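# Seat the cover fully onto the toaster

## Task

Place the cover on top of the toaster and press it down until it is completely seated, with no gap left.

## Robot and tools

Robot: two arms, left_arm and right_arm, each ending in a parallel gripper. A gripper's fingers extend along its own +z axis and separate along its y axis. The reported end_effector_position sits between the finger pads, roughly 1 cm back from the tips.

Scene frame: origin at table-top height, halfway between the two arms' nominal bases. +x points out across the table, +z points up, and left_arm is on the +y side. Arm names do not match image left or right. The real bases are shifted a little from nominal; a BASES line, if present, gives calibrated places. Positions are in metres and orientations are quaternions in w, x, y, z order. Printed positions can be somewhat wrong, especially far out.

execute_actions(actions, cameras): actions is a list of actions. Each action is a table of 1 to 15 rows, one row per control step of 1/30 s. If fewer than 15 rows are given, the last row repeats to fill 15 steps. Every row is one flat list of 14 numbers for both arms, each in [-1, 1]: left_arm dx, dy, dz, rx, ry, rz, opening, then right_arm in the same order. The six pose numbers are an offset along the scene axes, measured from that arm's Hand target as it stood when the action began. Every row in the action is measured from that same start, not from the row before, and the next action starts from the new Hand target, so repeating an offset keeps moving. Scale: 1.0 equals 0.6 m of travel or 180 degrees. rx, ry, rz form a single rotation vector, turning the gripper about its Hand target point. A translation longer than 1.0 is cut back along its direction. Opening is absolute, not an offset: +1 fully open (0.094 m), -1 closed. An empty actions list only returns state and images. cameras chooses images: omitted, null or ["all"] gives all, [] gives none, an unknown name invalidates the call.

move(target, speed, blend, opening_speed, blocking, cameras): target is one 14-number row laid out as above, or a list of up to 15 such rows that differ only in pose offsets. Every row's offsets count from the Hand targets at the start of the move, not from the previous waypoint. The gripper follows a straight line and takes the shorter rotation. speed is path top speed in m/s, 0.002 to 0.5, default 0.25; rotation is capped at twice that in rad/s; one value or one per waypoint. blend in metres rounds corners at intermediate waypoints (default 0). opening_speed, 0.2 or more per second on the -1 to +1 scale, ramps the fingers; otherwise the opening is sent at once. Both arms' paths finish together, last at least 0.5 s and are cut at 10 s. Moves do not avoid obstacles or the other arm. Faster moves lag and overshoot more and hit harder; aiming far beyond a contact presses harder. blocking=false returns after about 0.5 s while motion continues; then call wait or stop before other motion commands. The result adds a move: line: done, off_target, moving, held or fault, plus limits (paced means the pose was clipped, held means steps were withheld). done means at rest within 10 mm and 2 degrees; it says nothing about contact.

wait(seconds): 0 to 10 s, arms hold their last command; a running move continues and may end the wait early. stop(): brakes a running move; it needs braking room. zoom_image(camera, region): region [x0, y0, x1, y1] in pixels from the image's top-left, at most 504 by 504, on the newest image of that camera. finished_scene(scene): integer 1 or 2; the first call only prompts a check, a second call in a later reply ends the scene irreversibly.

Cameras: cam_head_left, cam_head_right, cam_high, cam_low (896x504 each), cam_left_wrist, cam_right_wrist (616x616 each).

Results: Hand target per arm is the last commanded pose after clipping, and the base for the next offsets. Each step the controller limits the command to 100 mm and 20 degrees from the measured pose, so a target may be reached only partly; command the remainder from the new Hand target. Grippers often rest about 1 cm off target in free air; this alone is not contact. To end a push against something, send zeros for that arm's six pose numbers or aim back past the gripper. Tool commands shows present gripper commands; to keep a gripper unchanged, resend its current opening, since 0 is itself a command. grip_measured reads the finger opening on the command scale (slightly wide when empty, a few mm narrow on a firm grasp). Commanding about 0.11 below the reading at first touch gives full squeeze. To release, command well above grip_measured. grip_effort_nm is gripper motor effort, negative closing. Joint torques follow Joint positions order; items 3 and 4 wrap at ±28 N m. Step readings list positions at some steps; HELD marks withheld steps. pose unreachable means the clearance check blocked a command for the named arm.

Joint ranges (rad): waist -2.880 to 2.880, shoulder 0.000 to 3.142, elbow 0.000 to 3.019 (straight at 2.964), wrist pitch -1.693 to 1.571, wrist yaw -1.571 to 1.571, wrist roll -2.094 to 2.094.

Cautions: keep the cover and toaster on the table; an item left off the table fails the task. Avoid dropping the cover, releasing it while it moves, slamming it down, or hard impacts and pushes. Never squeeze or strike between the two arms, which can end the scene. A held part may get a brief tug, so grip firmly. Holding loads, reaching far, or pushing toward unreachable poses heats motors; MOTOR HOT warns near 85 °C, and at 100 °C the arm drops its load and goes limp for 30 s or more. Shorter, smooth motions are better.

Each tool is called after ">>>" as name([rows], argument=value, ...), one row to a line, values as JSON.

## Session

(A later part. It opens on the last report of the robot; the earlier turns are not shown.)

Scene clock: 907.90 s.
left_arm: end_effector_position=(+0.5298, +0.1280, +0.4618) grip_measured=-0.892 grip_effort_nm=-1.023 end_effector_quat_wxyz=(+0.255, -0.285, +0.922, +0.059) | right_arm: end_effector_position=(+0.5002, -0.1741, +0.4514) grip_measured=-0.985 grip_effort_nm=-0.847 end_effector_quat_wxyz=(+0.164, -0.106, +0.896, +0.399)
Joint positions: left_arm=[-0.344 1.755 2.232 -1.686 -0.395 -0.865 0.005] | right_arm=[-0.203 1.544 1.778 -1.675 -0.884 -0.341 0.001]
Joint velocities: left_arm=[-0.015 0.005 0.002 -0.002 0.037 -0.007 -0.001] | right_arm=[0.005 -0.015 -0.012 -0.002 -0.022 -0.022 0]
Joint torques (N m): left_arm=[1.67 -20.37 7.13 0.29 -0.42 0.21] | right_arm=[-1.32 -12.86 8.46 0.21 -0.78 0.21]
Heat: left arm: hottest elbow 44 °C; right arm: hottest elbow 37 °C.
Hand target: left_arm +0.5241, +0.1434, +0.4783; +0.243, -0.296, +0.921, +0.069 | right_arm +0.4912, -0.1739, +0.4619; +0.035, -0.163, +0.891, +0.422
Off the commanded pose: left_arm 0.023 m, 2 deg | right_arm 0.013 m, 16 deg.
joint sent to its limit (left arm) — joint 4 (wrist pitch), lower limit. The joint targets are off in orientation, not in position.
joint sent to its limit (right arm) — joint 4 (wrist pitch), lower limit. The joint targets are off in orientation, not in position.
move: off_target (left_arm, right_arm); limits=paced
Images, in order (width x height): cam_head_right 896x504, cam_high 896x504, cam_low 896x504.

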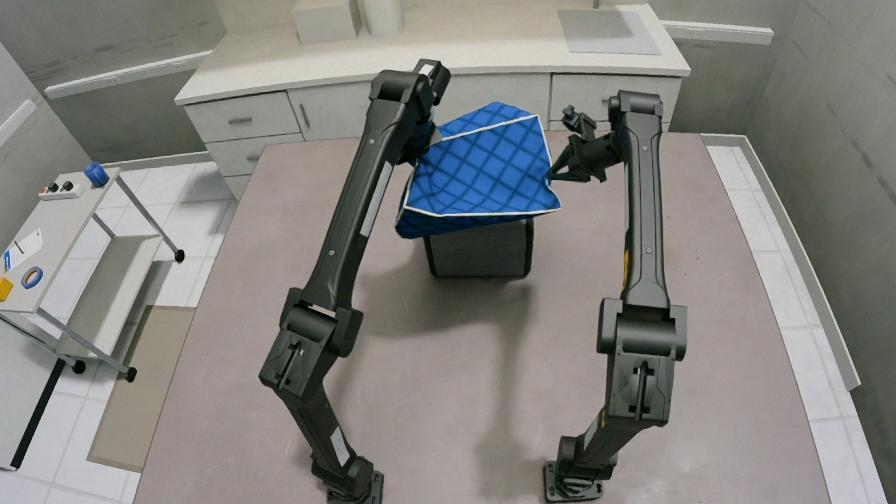

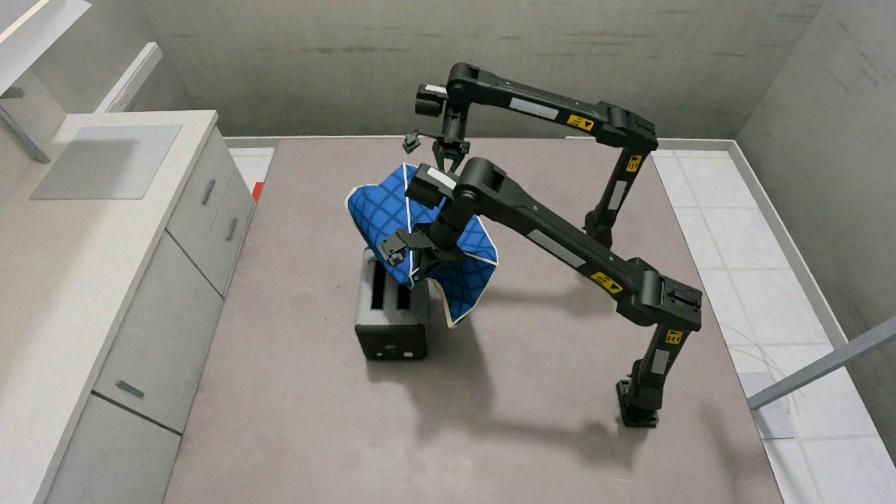

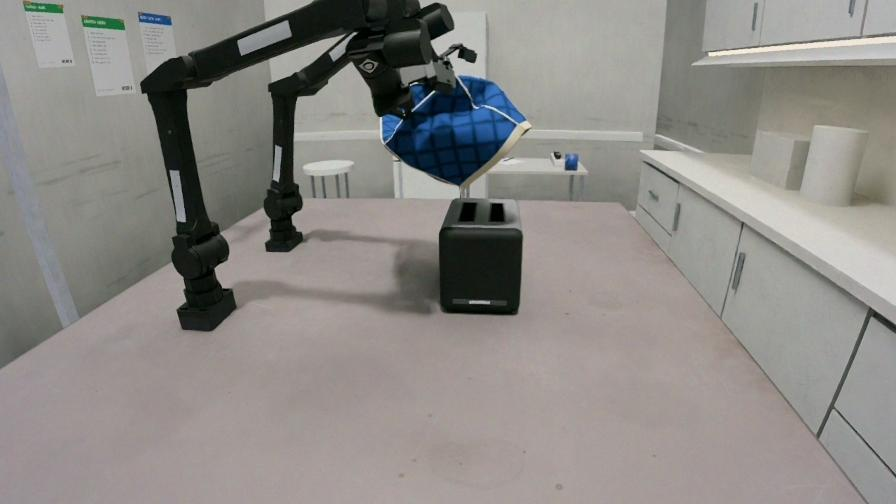

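>>> move([
  [-0.14,0.03,0.0,0,0,0,-1,-0.14,-0.02,0.0,0,0,0,-1],
  [-0.14,0.03,-0.2,0,0,0,-1,-0.14,-0.02,-0.2,0,0,0,-1],
], speed=0.15, cameras=["cam_head_right","cam_low","cam_high"])

>>> zoom_image(camera="cam_low", region=[330, 50, 570, 300])

Scene clock: 916.97 s.
left_arm: end_effector_position=(+0.4409, +0.1452, +0.3419) grip_measured=-0.892 grip_effort_nm=-1.018 end_effector_quat_wxyz=(+0.224, -0.280, +0.931, +0.066) | right_arm: end_effector_position=(+0.4038, -0.1684, +0.3481) grip_measured=-0.986 grip_effort_nm=-0.774 end_effector_quat_wxyz=(+0.092, -0.148, +0.897, +0.407)
Joint positions: left_arm=[-0.365 1.443 1.542 -1.376 -0.375 -0.888 0.005] | right_arm=[-0.221 1.394 1.354 -1.675 -0.851 -0.577 0.001]
Joint velocities: left_arm=[0.005 -0.005 0.002 0.007 0.007 -0.007 -0.002] | right_arm=[-0.005 0.005 -0.002 0.007 0.007 0.007 0]
Joint torques (N m): left_arm=[1.9 -16.38 7.47 0.61 -1.34 0.03] | right_arm=[-3.72 -8.06 8.69 -0.1 0.26 -0.1]
Heat: left arm: hottest elbow 42 °C; right arm: hottest elbow 37 °C.
Hand target: left_arm +0.4396, +0.1640, +0.3575; +0.243, -0.297, +0.921, +0.070 | right_arm +0.4059, -0.1857, +0.3422; +0.034, -0.163, +0.891, +0.421
Off the commanded pose: left_arm 0.023 m, 3 deg | right_arm 0.019 m, 7 deg.
joint sent to its limit (right arm) — joint 4 (wrist pitch), lower limit. The joint targets are off in orientation, not in position.
move: off_target (left_arm, right_arm)
Images, in order (width x height): cam_head_right 896x504, cam_high 896x504, cam_low 896x504.

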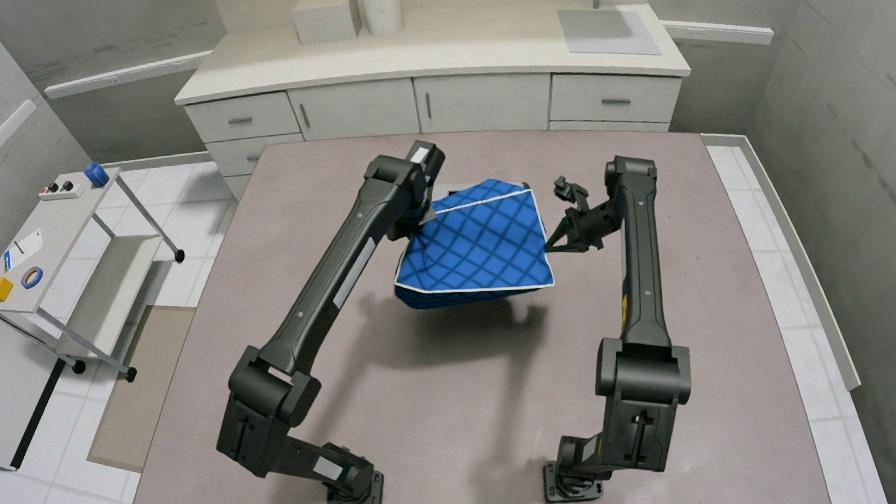

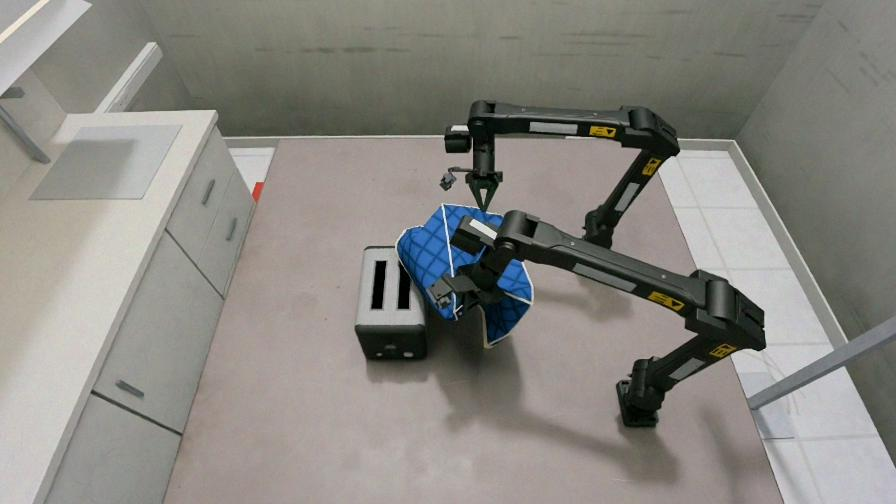

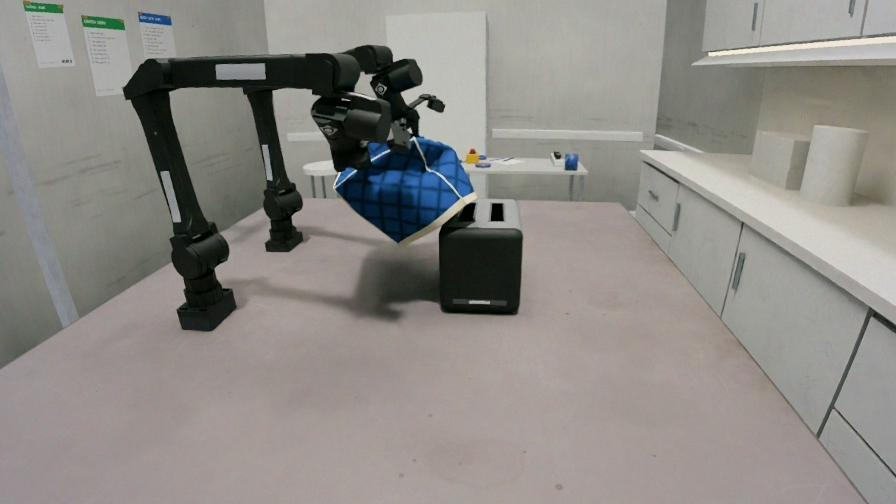

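Scaled by 2.016.

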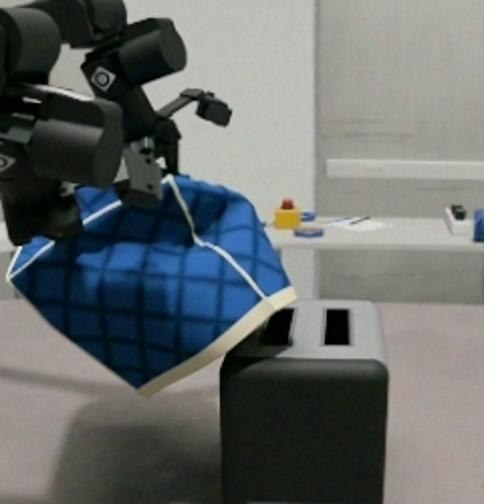

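>>> move([
  [0,0,0.05,0,0,0,-1,0,-0.02,0.05,0,0,0,-1],
  [0.1,0,0.05,0,0.04,0,-1,0.1,-0.02,0.05,0,0.04,0,-1],
  [0.25,0,0.05,0,0.06,0,-1,0.25,-0.02,0.05,0,0.06,0,-1],
], speed=0.12, cameras=["cam_head_right","cam_low","cam_high"])

>>> zoom_image(camera="cam_low", region=[380, 50, 620, 300])

Scene clock: 924.90 s.
left_arm: end_effector_position=(+0.5763, +0.1277, +0.3778) grip_measured=-0.892 grip_effort_nm=-1.023 end_effector_quat_wxyz=(+0.182, -0.262, +0.945, +0.070) | right_arm: end_effector_position=(+0.5411, -0.1840, +0.3609) grip_measured=-0.986 grip_effort_nm=-0.764 end_effector_quat_wxyz=(+0.081, -0.068, +0.904, +0.415)
Joint positions: left_arm=[-0.299 1.905 2.251 -1.675 -0.312 -0.796 0.005] | right_arm=[-0.206 1.722 1.766 -1.676 -0.872 -0.348 0.001]
Joint velocities: left_arm=[0.005 -0.005 0.002 0.007 0.022 0.007 -0.001] | right_arm=[-0.005 -0.015 0.002 0.012 0.051 0.022 0.001]
Joint torques (N m): left_arm=[3.72 -19.49 10.56 -0.18 -0.92 0.18] | right_arm=[-2.37 -11.99 14.04 0.03 -0.31 0.26]
Heat: left arm: hottest elbow 42 °C; right arm: hottest elbow 38 °C.
Hand target: left_arm +0.5903, +0.1623, +0.3891; +0.156, -0.289, +0.939, +0.098 | right_arm +0.5563, -0.1975, +0.3704; -0.049, -0.123, +0.891, +0.435
Off the commanded pose: left_arm 0.040 m, 5 deg | right_arm 0.023 m, 17 deg.
joint sent to its limit (left arm) — joint 4 (wrist pitch), lower limit. The joint targets are off in orientation, not in position.
joint sent to its limit (right arm) — joint 4 (wrist pitch), lower limit. The joint targets are off in orientation, not in position.
move: off_target (left_arm, right_arm)
Images, in order (width x height): cam_head_right 896x504, cam_high 896x504, cam_low 896x504.

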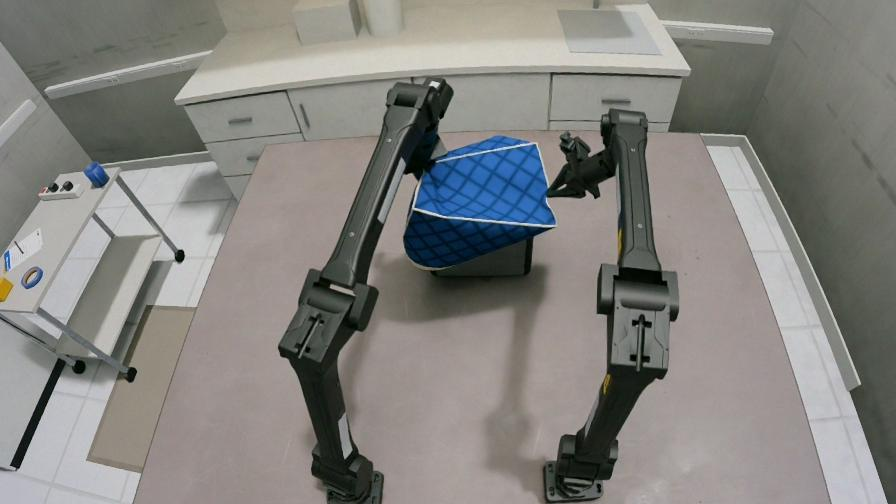

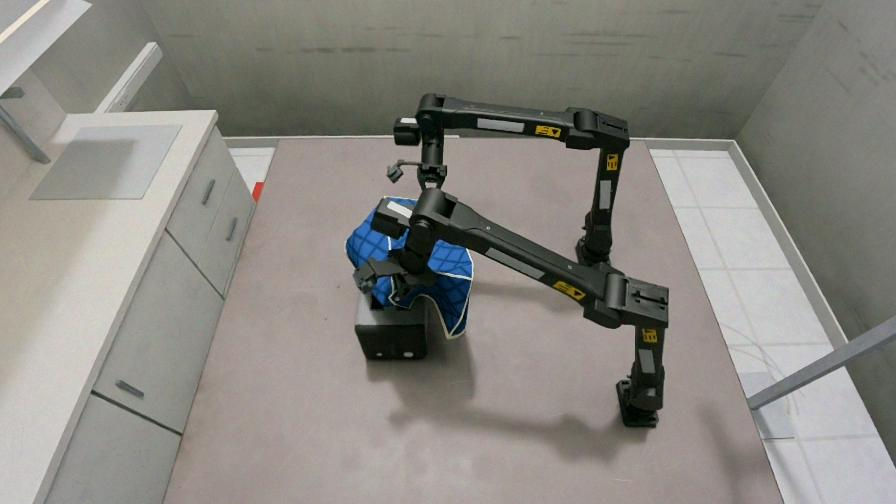

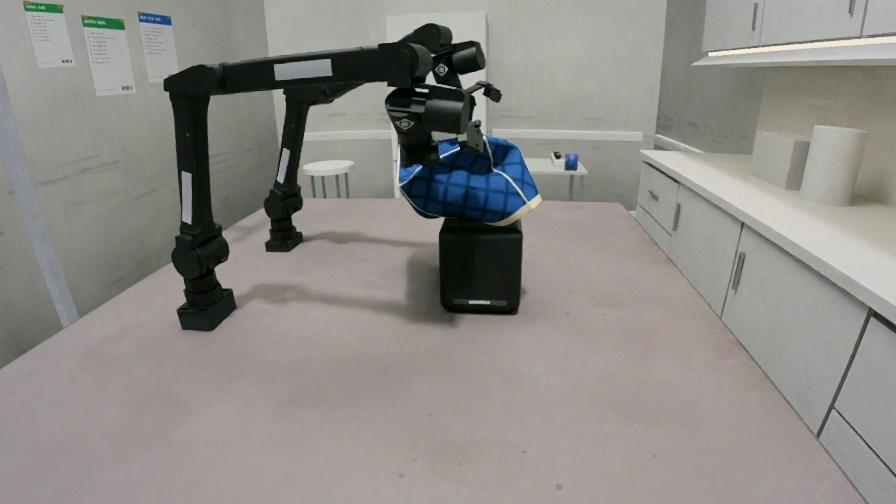

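Scaled by 2.016.

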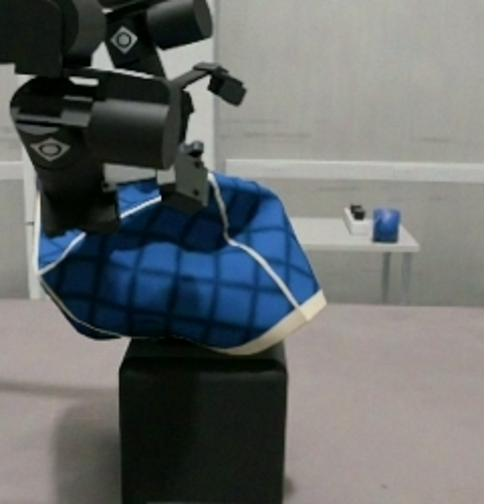

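>>> move(target=[-0.05,-0.06,0.07,0,0,0,-1,-0.06,-0.07,0.1,0,0,0,-1], cameras=["cam_head_right","cam_low","cam_high"])

>>> move(target=[-0.05,0,-0.07,0,0,0,-1,-0.03,0,-0.2,0,0,0,-1], cameras=["cam_head_right","cam_low","cam_high"])

Scene clock: 941.43 s.
left_arm: end_effector_position=(+0.5608, +0.0999, +0.3990) grip_measured=-0.892 grip_effort_nm=-1.028 end_effector_quat_wxyz=(+0.200, -0.253, +0.945, +0.056) | right_arm: end_effector_position=(+0.5207, -0.2122, +0.4123) grip_measured=-0.986 grip_effort_nm=-0.769 end_effector_quat_wxyz=(+0.136, -0.049, +0.902, +0.406)
Joint positions: left_arm=[-0.35 1.871 2.251 -1.675 -0.318 -0.825 0.005] | right_arm=[-0.272 1.619 1.766 -1.676 -0.884 -0.323 0.001]
Joint velocities: left_arm=[0.005 -0.005 0.002 -0.002 0.022 0.051 -0.001] | right_arm=[-0.005 0.005 -0.007 0.012 -0.007 -0.007 0]
Joint torques (N m): left_arm=[2.14 -22.71 9.18 -0.14 -1.32 -0.04] | right_arm=[-5.07 -13.39 11.69 0.14 -0.33 0.26]
Heat: left arm: hottest elbow 41 °C; right arm: hottest elbow 38 °C.
Hand target: left_arm +0.5599, +0.1260, +0.4303; +0.155, -0.289, +0.940, +0.098 | right_arm +0.5210, -0.2398, +0.4311; -0.024, -0.113, +0.895, +0.431
Off the commanded pose: left_arm 0.042 m, 8 deg | right_arm 0.033 m, 23 deg; orientation clipped.
joint sent to its limit (left arm) — joint 4 (wrist pitch), lower limit. The joint targets are off in orientation, not in position.
joint sent to its limit (right arm) — joint 4 (wrist pitch), lower limit. The joint targets are off in orientation, not in position.
move: off_target (left_arm, right_arm); limits=paced
Images, in order (width x height): cam_head_right 896x504, cam_high 896x504, cam_low 896x504.

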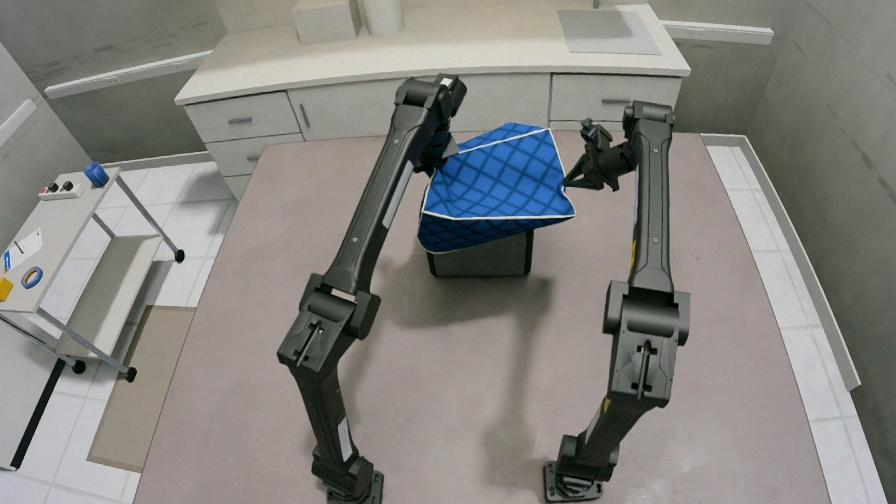

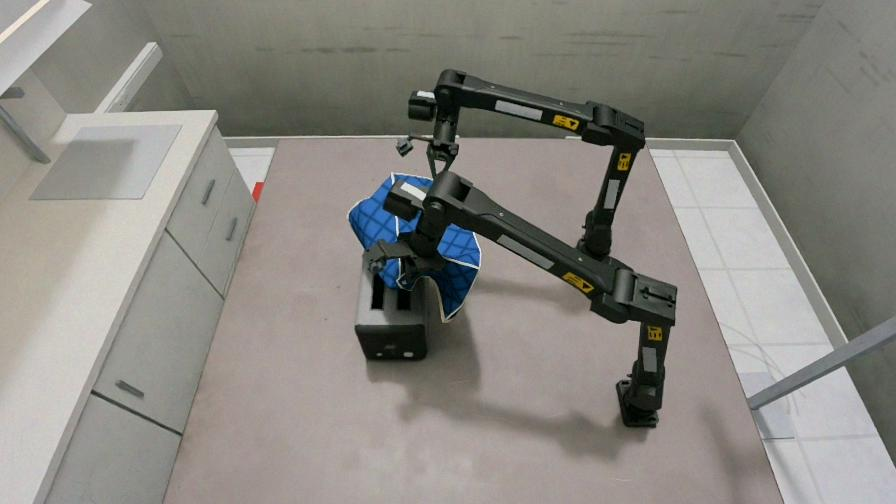

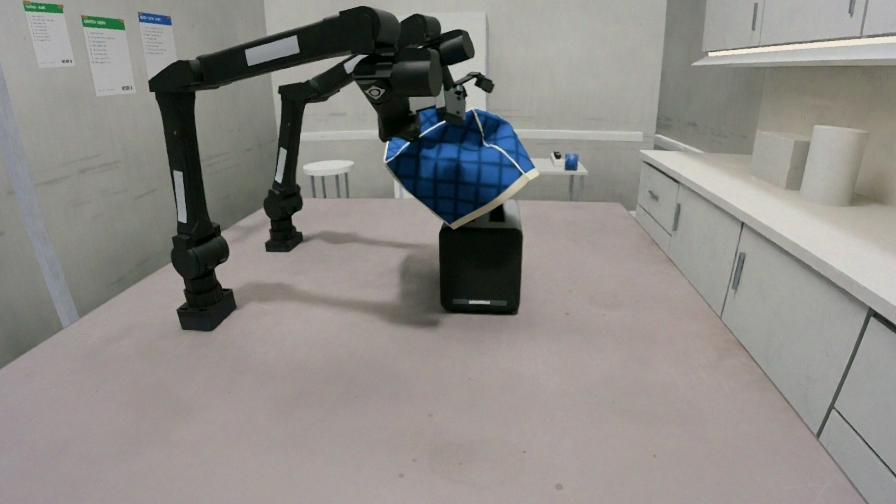

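Scene clock: 943.10 s.
left_arm: end_effector_position=(+0.5368, +0.1014, +0.3572) grip_measured=-0.892 grip_effort_nm=-1.023 end_effector_quat_wxyz=(+0.156, -0.265, +0.948, +0.083) | right_arm: end_effector_position=(+0.5000, -0.2122, +0.3258) grip_measured=-0.986 grip_effort_nm=-0.764 end_effector_quat_wxyz=(+0.077, -0.090, +0.906, +0.406)
Joint positions: left_arm=[-0.362 1.839 2.104 -1.675 -0.319 -0.877 0.005] | right_arm=[-0.272 1.66 1.599 -1.676 -0.841 -0.508 0.001]
Joint velocities: left_arm=[0.015 -0.005 -0.012 -0.012 -0.022 -0.022 0] | right_arm=[-0.005 -0.005 -0.007 -0.002 -0.037 -0.081 -0.001]
Joint torques (N m): left_arm=[2.02 -24.06 7.36 -0.31 -1.2 -0.04] | right_arm=[-4.66 -10.7 8.32 -0.14 0.43 -0.05]
Heat: left arm: hottest elbow 41 °C; right arm: hottest elbow 38 °C.
Hand target: left_arm +0.5296, +0.1269, +0.3881; +0.155, -0.290, +0.939, +0.098 | right_arm +0.5017, -0.2392, +0.3104; -0.024, -0.113, +0.895, +0.431
Off the commanded pose: left_arm 0.040 m, 3 deg | right_arm 0.031 m, 12 deg.
joint sent to its limit (left arm) — joint 4 (wrist pitch), lower limit. The joint targets are off in orientation, not in position.
joint sent to its limit (right arm) — joint 4 (wrist pitch), lower limit. The joint targets are off in orientation, not in position.
move: off_target (left_arm, right_arm)
Images, in order (width x height): cam_head_right 896x504, cam_high 896x504, cam_low 896x504.

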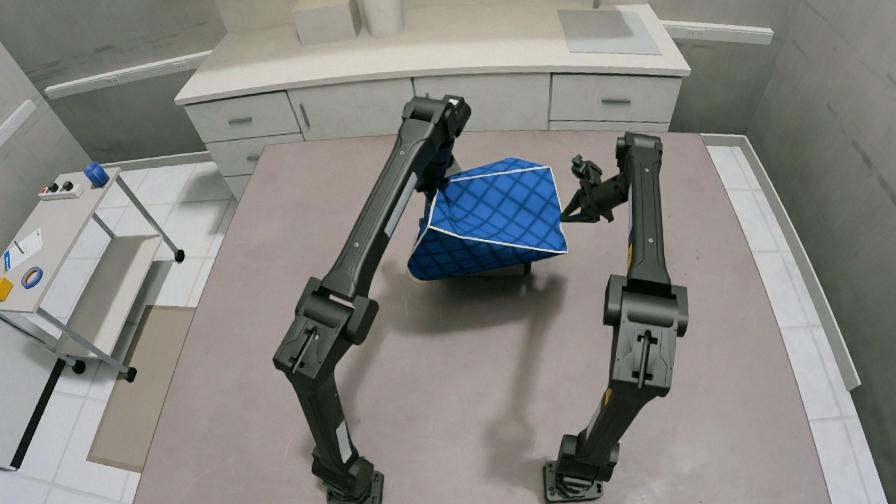

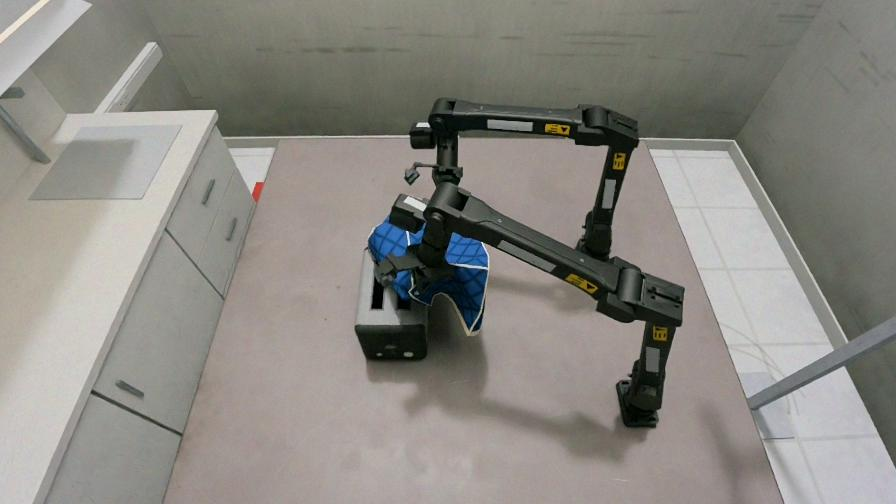

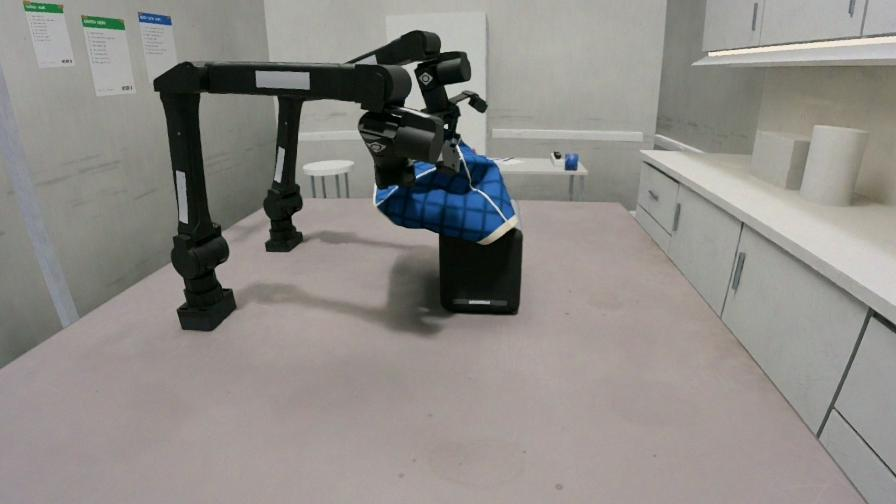

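>>> move(target=[0.15,0.02,0.0,0,0,0,-1,0.2,0.02,0.02,0,0,0,-1], cameras=["cam_head_right","cam_low","cam_high"])

>>> move(target=[0.08,0.06,-0.02,0.08,0,0,-1,0.06,0.06,-0.02,0,0,0,-1], cameras=["cam_head_right","cam_low","cam_high"])

Scene clock: 948.03 s.
left_arm: end_effector_position=(+0.6089, +0.1067, +0.3723) grip_measured=-0.892 grip_effort_nm=-1.018 end_effector_quat_wxyz=(+0.198, -0.262, +0.943, +0.059) | right_arm: end_effector_position=(+0.6050, -0.2065, +0.3229) grip_measured=-0.986 grip_effort_nm=-0.759 end_effector_quat_wxyz=(+0.087, -0.078, +0.904, +0.412)
Joint positions: left_arm=[-0.315 2.008 2.39 -1.675 -0.315 -0.808 0.005] | right_arm=[-0.225 1.915 1.941 -1.676 -0.867 -0.397 0.001]
Joint velocities: left_arm=[-0.005 -0.005 0.012 -0.012 -0.007 0.037 0.001] | right_arm=[-0.005 -0.005 0.012 -0.002 0.022 0.007 0]
Joint torques (N m): left_arm=[3.43 -21.54 10.58 -0.1 -1.03 0.2] | right_arm=[-3.08 -13.51 13.82 -0.03 -0.22 0.27]
Heat: left arm: hottest elbow 41 °C; right arm: hottest elbow 38 °C.
Hand target: left_arm +0.6204, +0.1382, +0.3890; +0.155, -0.289, +0.940, +0.098 | right_arm +0.6216, -0.2269, +0.3214; -0.024, -0.113, +0.894, +0.432
Off the commanded pose: left_arm 0.037 m, 7 deg | right_arm 0.027 m, 14 deg.
joint sent to its limit (left arm) — joint 4 (wrist pitch), lower limit. The joint targets are off in orientation, not in position.
joint sent to its limit (right arm) — joint 4 (wrist pitch), lower limit. The joint targets are off in orientation, not in position.
move: off_target (left_arm, right_arm)
Images, in order (width x height): cam_head_right 896x504, cam_high 896x504, cam_low 896x504.

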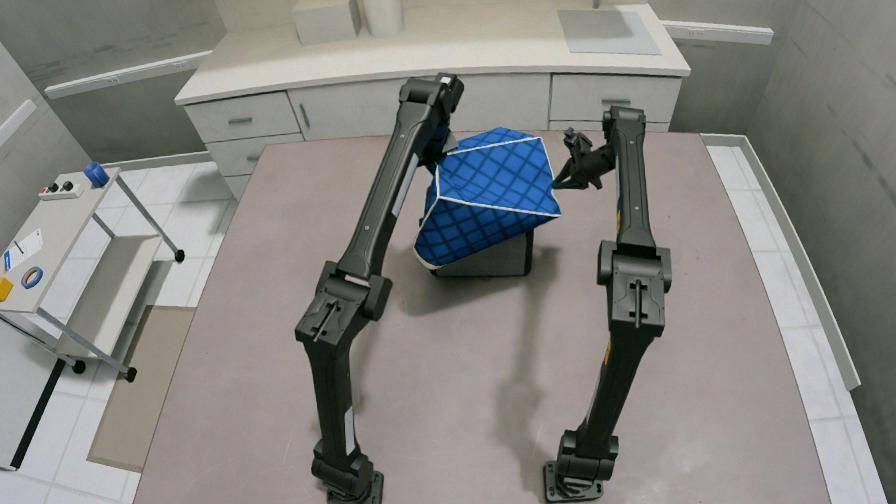

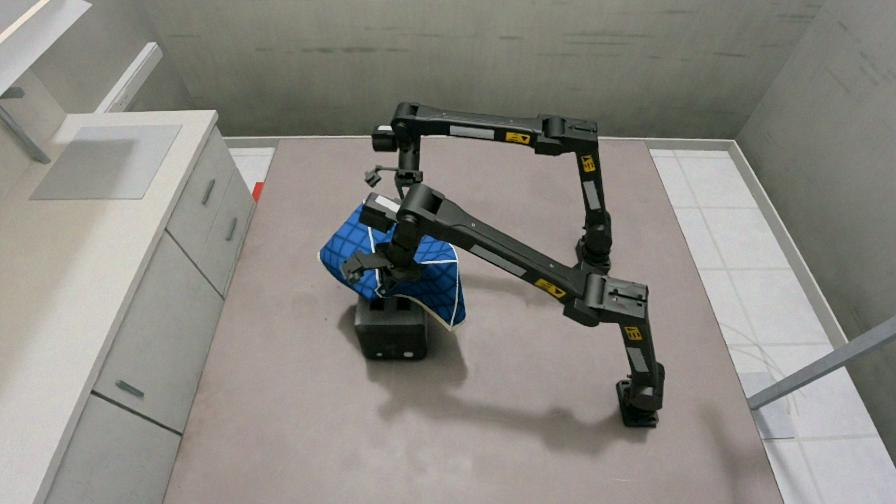

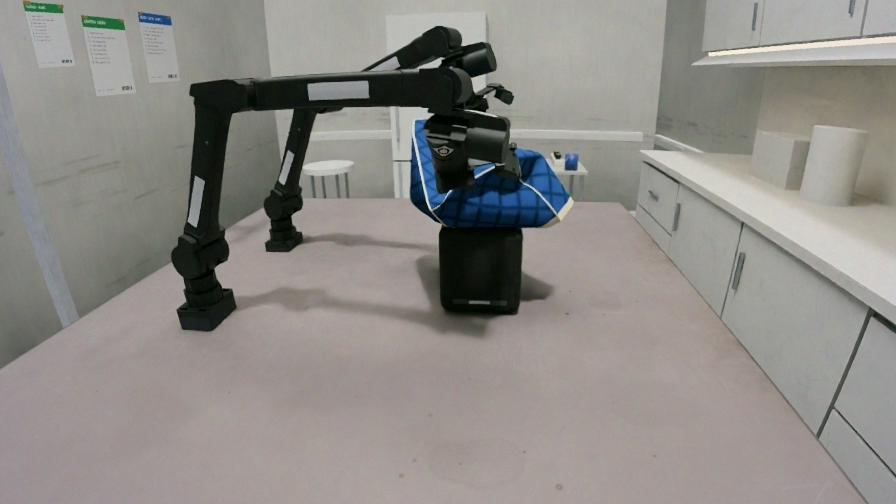

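Scene clock: 949.53 s.
left_arm: end_effector_position=(+0.6559, +0.1355, +0.3707) grip_measured=-0.892 grip_effort_nm=-1.028 end_effector_quat_wxyz=(+0.260, -0.223, +0.924, +0.168) | right_arm: end_effector_position=(+0.6416, -0.1740, +0.3130) grip_measured=-0.986 grip_effort_nm=-0.764 end_effector_quat_wxyz=(+0.075, -0.081, +0.899, +0.423)
Joint positions: left_arm=[-0.31 2.139 2.553 -1.675 -0.558 -0.69 0.005] | right_arm=[-0.165 2.021 2.074 -1.676 -0.887 -0.333 0.001]
Joint velocities: left_arm=[-0.024 0.005 -0.007 -0.007 -0.066 -0.037 -0.001] | right_arm=[-0.005 0.005 -0.012 0.012 0.051 0.022 -0.001]
Joint torques (N m): left_arm=[3.9 -22.18 10.52 -0.03 -1.27 0.14] | right_arm=[-2.55 -14.62 13.61 0.03 -0.19 0.28]
Heat: left arm: hottest elbow 41 °C; right arm: hottest elbow 39 °C.
Hand target: left_arm +0.6691, +0.1742, +0.3776; +0.192, -0.267, +0.920, +0.214 | right_arm +0.6574, -0.1905, +0.3092; -0.023, -0.113, +0.894, +0.433
Off the commanded pose: left_arm 0.041 m, 11 deg | right_arm 0.024 m, 12 deg.
joint sent to its limit (left arm) — joint 4 (wrist pitch), lower limit. The joint targets are off in orientation, not in position.
joint sent to its limit (right arm) — joint 4 (wrist pitch), lower limit. The joint targets are off in orientation, not in position.
move: off_target (left_arm, right_arm)
Images, in order (width x height): cam_head_right 896x504, cam_high 896x504, cam_low 896x504.

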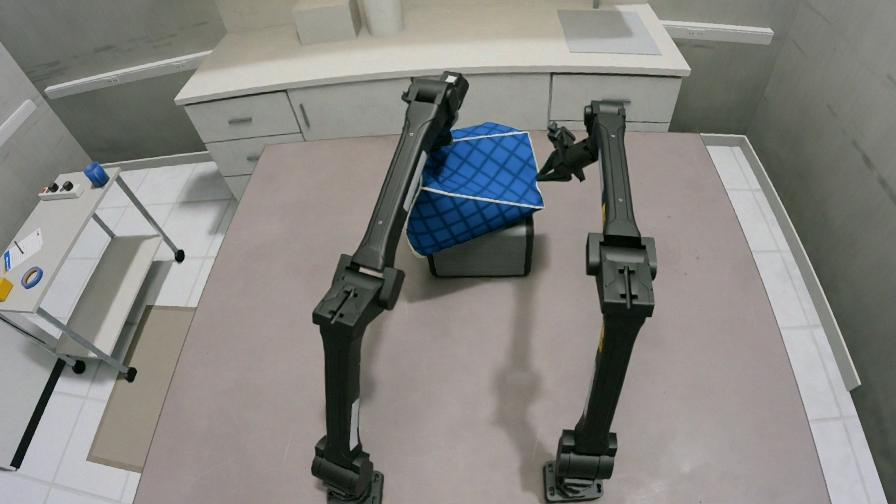

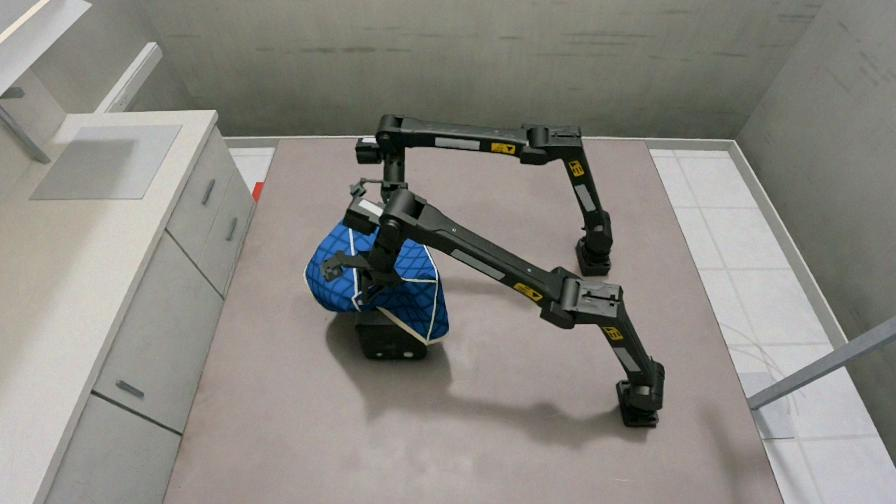

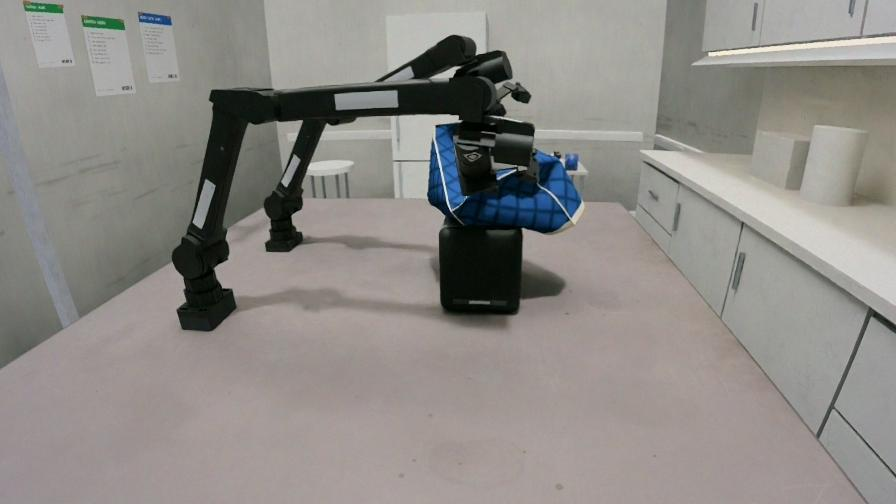

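>>> move(target=[0.01,0.1,0.05,0.1,0,0,-1,0.02,0.04,-0.05,0,0,0,-1], cameras=["cam_head_right","cam_low","cam_high"])

>>> move(target=[-0.02,0.05,-0.1,0.0,0,0,-1,0.0,0,-0.08,0,0,0,-1], cameras=["cam_head_right","cam_low","cam_high"])

Scene clock: 955.83 s.
left_arm: end_effector_position=(+0.6655, +0.1722, +0.3809) grip_measured=-0.892 grip_effort_nm=-1.023 end_effector_quat_wxyz=(+0.285, -0.169, +0.888, +0.317) | right_arm: end_effector_position=(+0.6498, -0.1352, +0.3016) grip_measured=-0.986 grip_effort_nm=-0.764 end_effector_quat_wxyz=(+0.060, -0.105, +0.892, +0.435)
Joint positions: left_arm=[-0.31 2.171 2.555 -1.675 -0.848 -0.554 0.005] | right_arm=[-0.106 2.066 2.109 -1.676 -0.907 -0.333 0.001]
Joint velocities: left_arm=[0.015 -0.015 -0.007 0.007 -0.022 0.022 0] | right_arm=[-0.015 0.005 -0.002 0.012 0.037 0.022 -0.001]
Joint torques (N m): left_arm=[5.95 -24.35 11.25 -0.13 -1.87 0.16] | right_arm=[-4.25 -14.04 12.48 -0.01 0.46 0.22]
Heat: left arm: hottest elbow 42 °C; right arm: hottest elbow 39 °C.
Hand target: left_arm +0.6757, +0.2341, +0.4081; +0.233, -0.233, +0.875, +0.355 | right_arm +0.6689, -0.1663, +0.2792; -0.023, -0.113, +0.894, +0.433
Off the commanded pose: left_arm 0.068 m, 11 deg | right_arm 0.043 m, 10 deg.
joint sent to its limit (left arm) — joint 4 (wrist pitch), lower limit. The joint targets are off in position and orientation.
joint sent to its limit (right arm) — joint 4 (wrist pitch), lower limit. The joint targets are off in position and orientation.
move: off_target (left_arm, right_arm)
Images, in order (width x height): cam_head_right 896x504, cam_high 896x504, cam_low 896x504.

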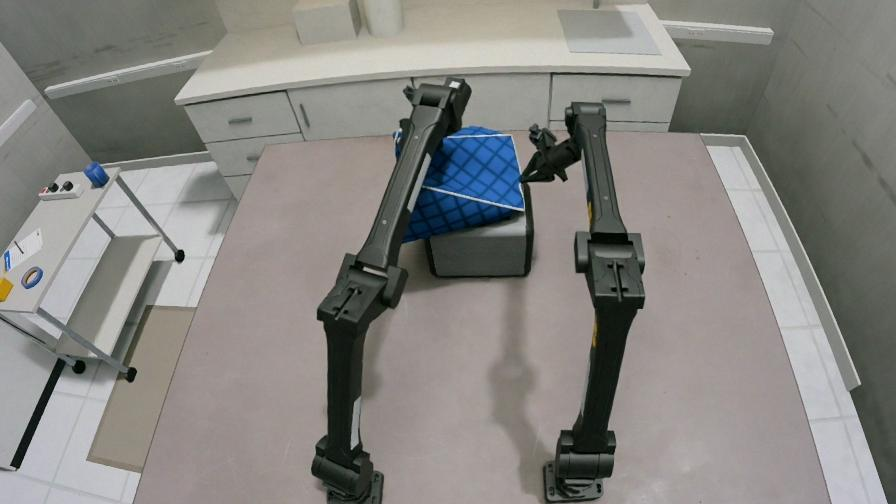

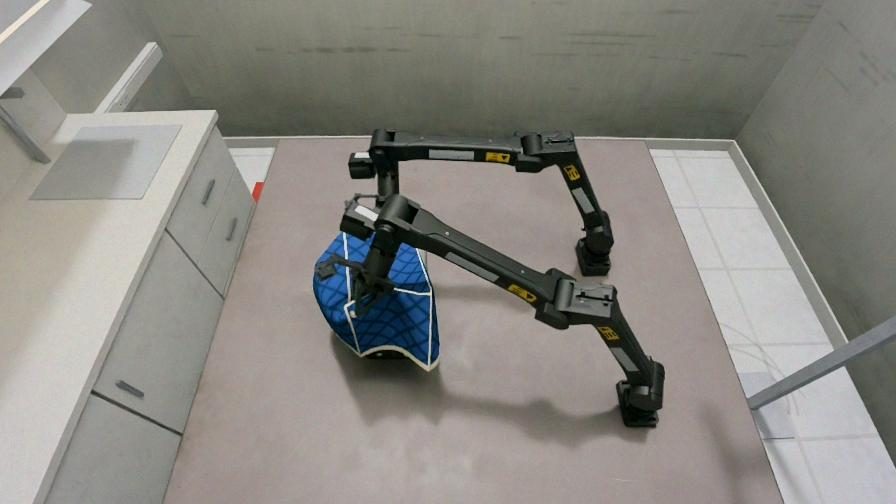

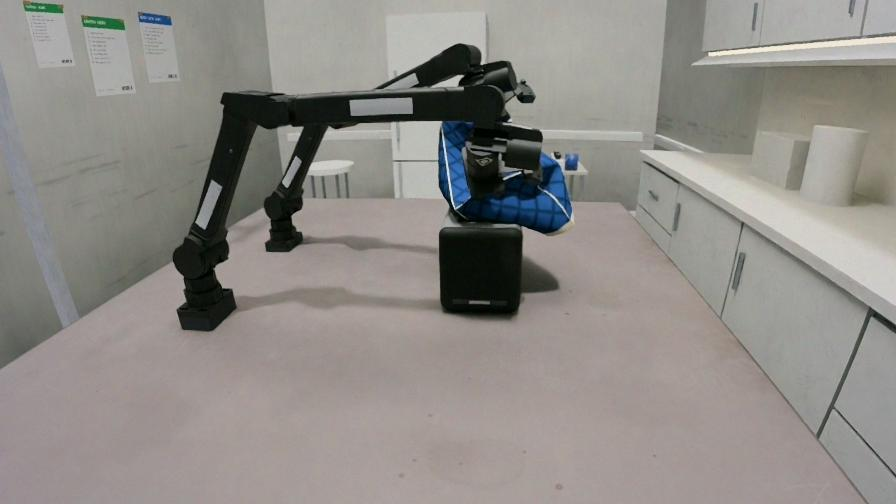

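Scene clock: 957.00 s.
left_arm: end_effector_position=(+0.6607, +0.1915, +0.3326) grip_measured=-0.892 grip_effort_nm=-1.028 end_effector_quat_wxyz=(+0.243, -0.187, +0.892, +0.332) | right_arm: end_effector_position=(+0.6545, -0.1250, +0.2714) grip_measured=-0.986 grip_effort_nm=-0.735 end_effector_quat_wxyz=(+0.044, -0.119, +0.889, +0.440)
Joint positions: left_arm=[-0.283 2.171 2.44 -1.675 -0.835 -0.619 0.005] | right_arm=[-0.09 2.116 2.109 -1.676 -0.912 -0.375 0.001]
Joint velocities: left_arm=[0.005 -0.005 -0.017 -0.007 -0.022 -0.022 0] | right_arm=[-0.015 -0.024 -0.007 0.012 -0.022 -0.007 -0.001]
Joint torques (N m): left_arm=[7.06 -25.99 7.72 -0.29 -1.72 -0.06] | right_arm=[-5.13 -14.15 9.58 -0.05 1.02 -0.01]
Heat: left arm: hottest elbow 42 °C; right arm: hottest elbow 39 °C.
Hand target: left_arm +0.6631, +0.2651, +0.3486; +0.233, -0.234, +0.875, +0.355 | right_arm +0.6683, -0.1661, +0.2308; -0.023, -0.113, +0.894, +0.433
Off the commanded pose: left_arm 0.074 m, 6 deg | right_arm 0.059 m, 8 deg.
joint sent to its limit (left arm) — joint 4 (wrist pitch), lower limit. The joint targets are off in position, not in orientation.
joint sent to its limit (right arm) — joint 4 (wrist pitch), lower limit. The joint targets are off in position and orientation.
move: off_target (left_arm, right_arm)
Images, in order (width x height): cam_head_right 896x504, cam_high 896x504, cam_low 896x504.

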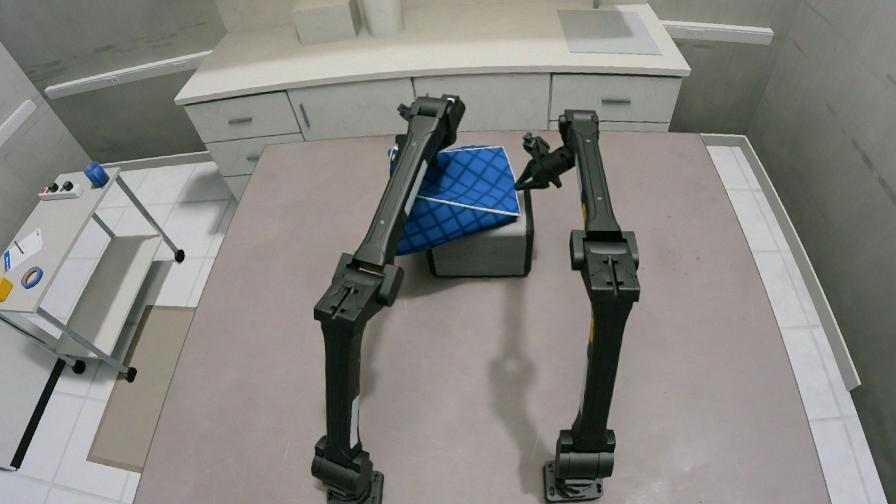

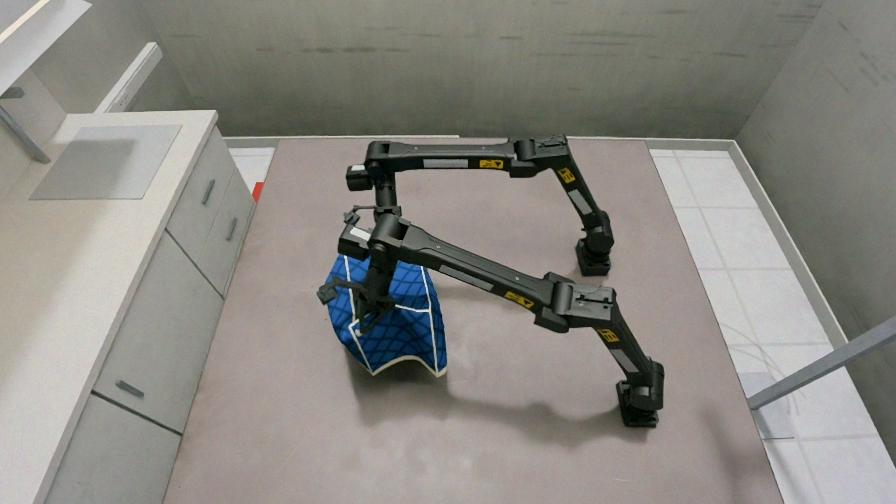

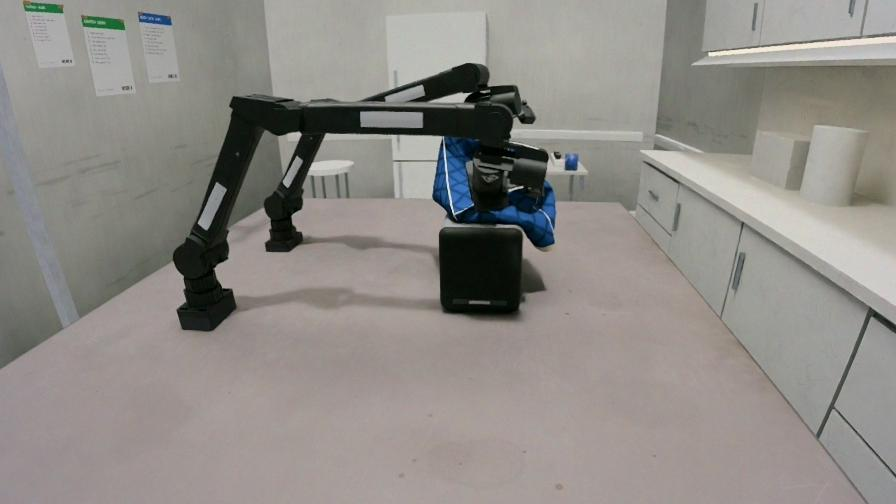

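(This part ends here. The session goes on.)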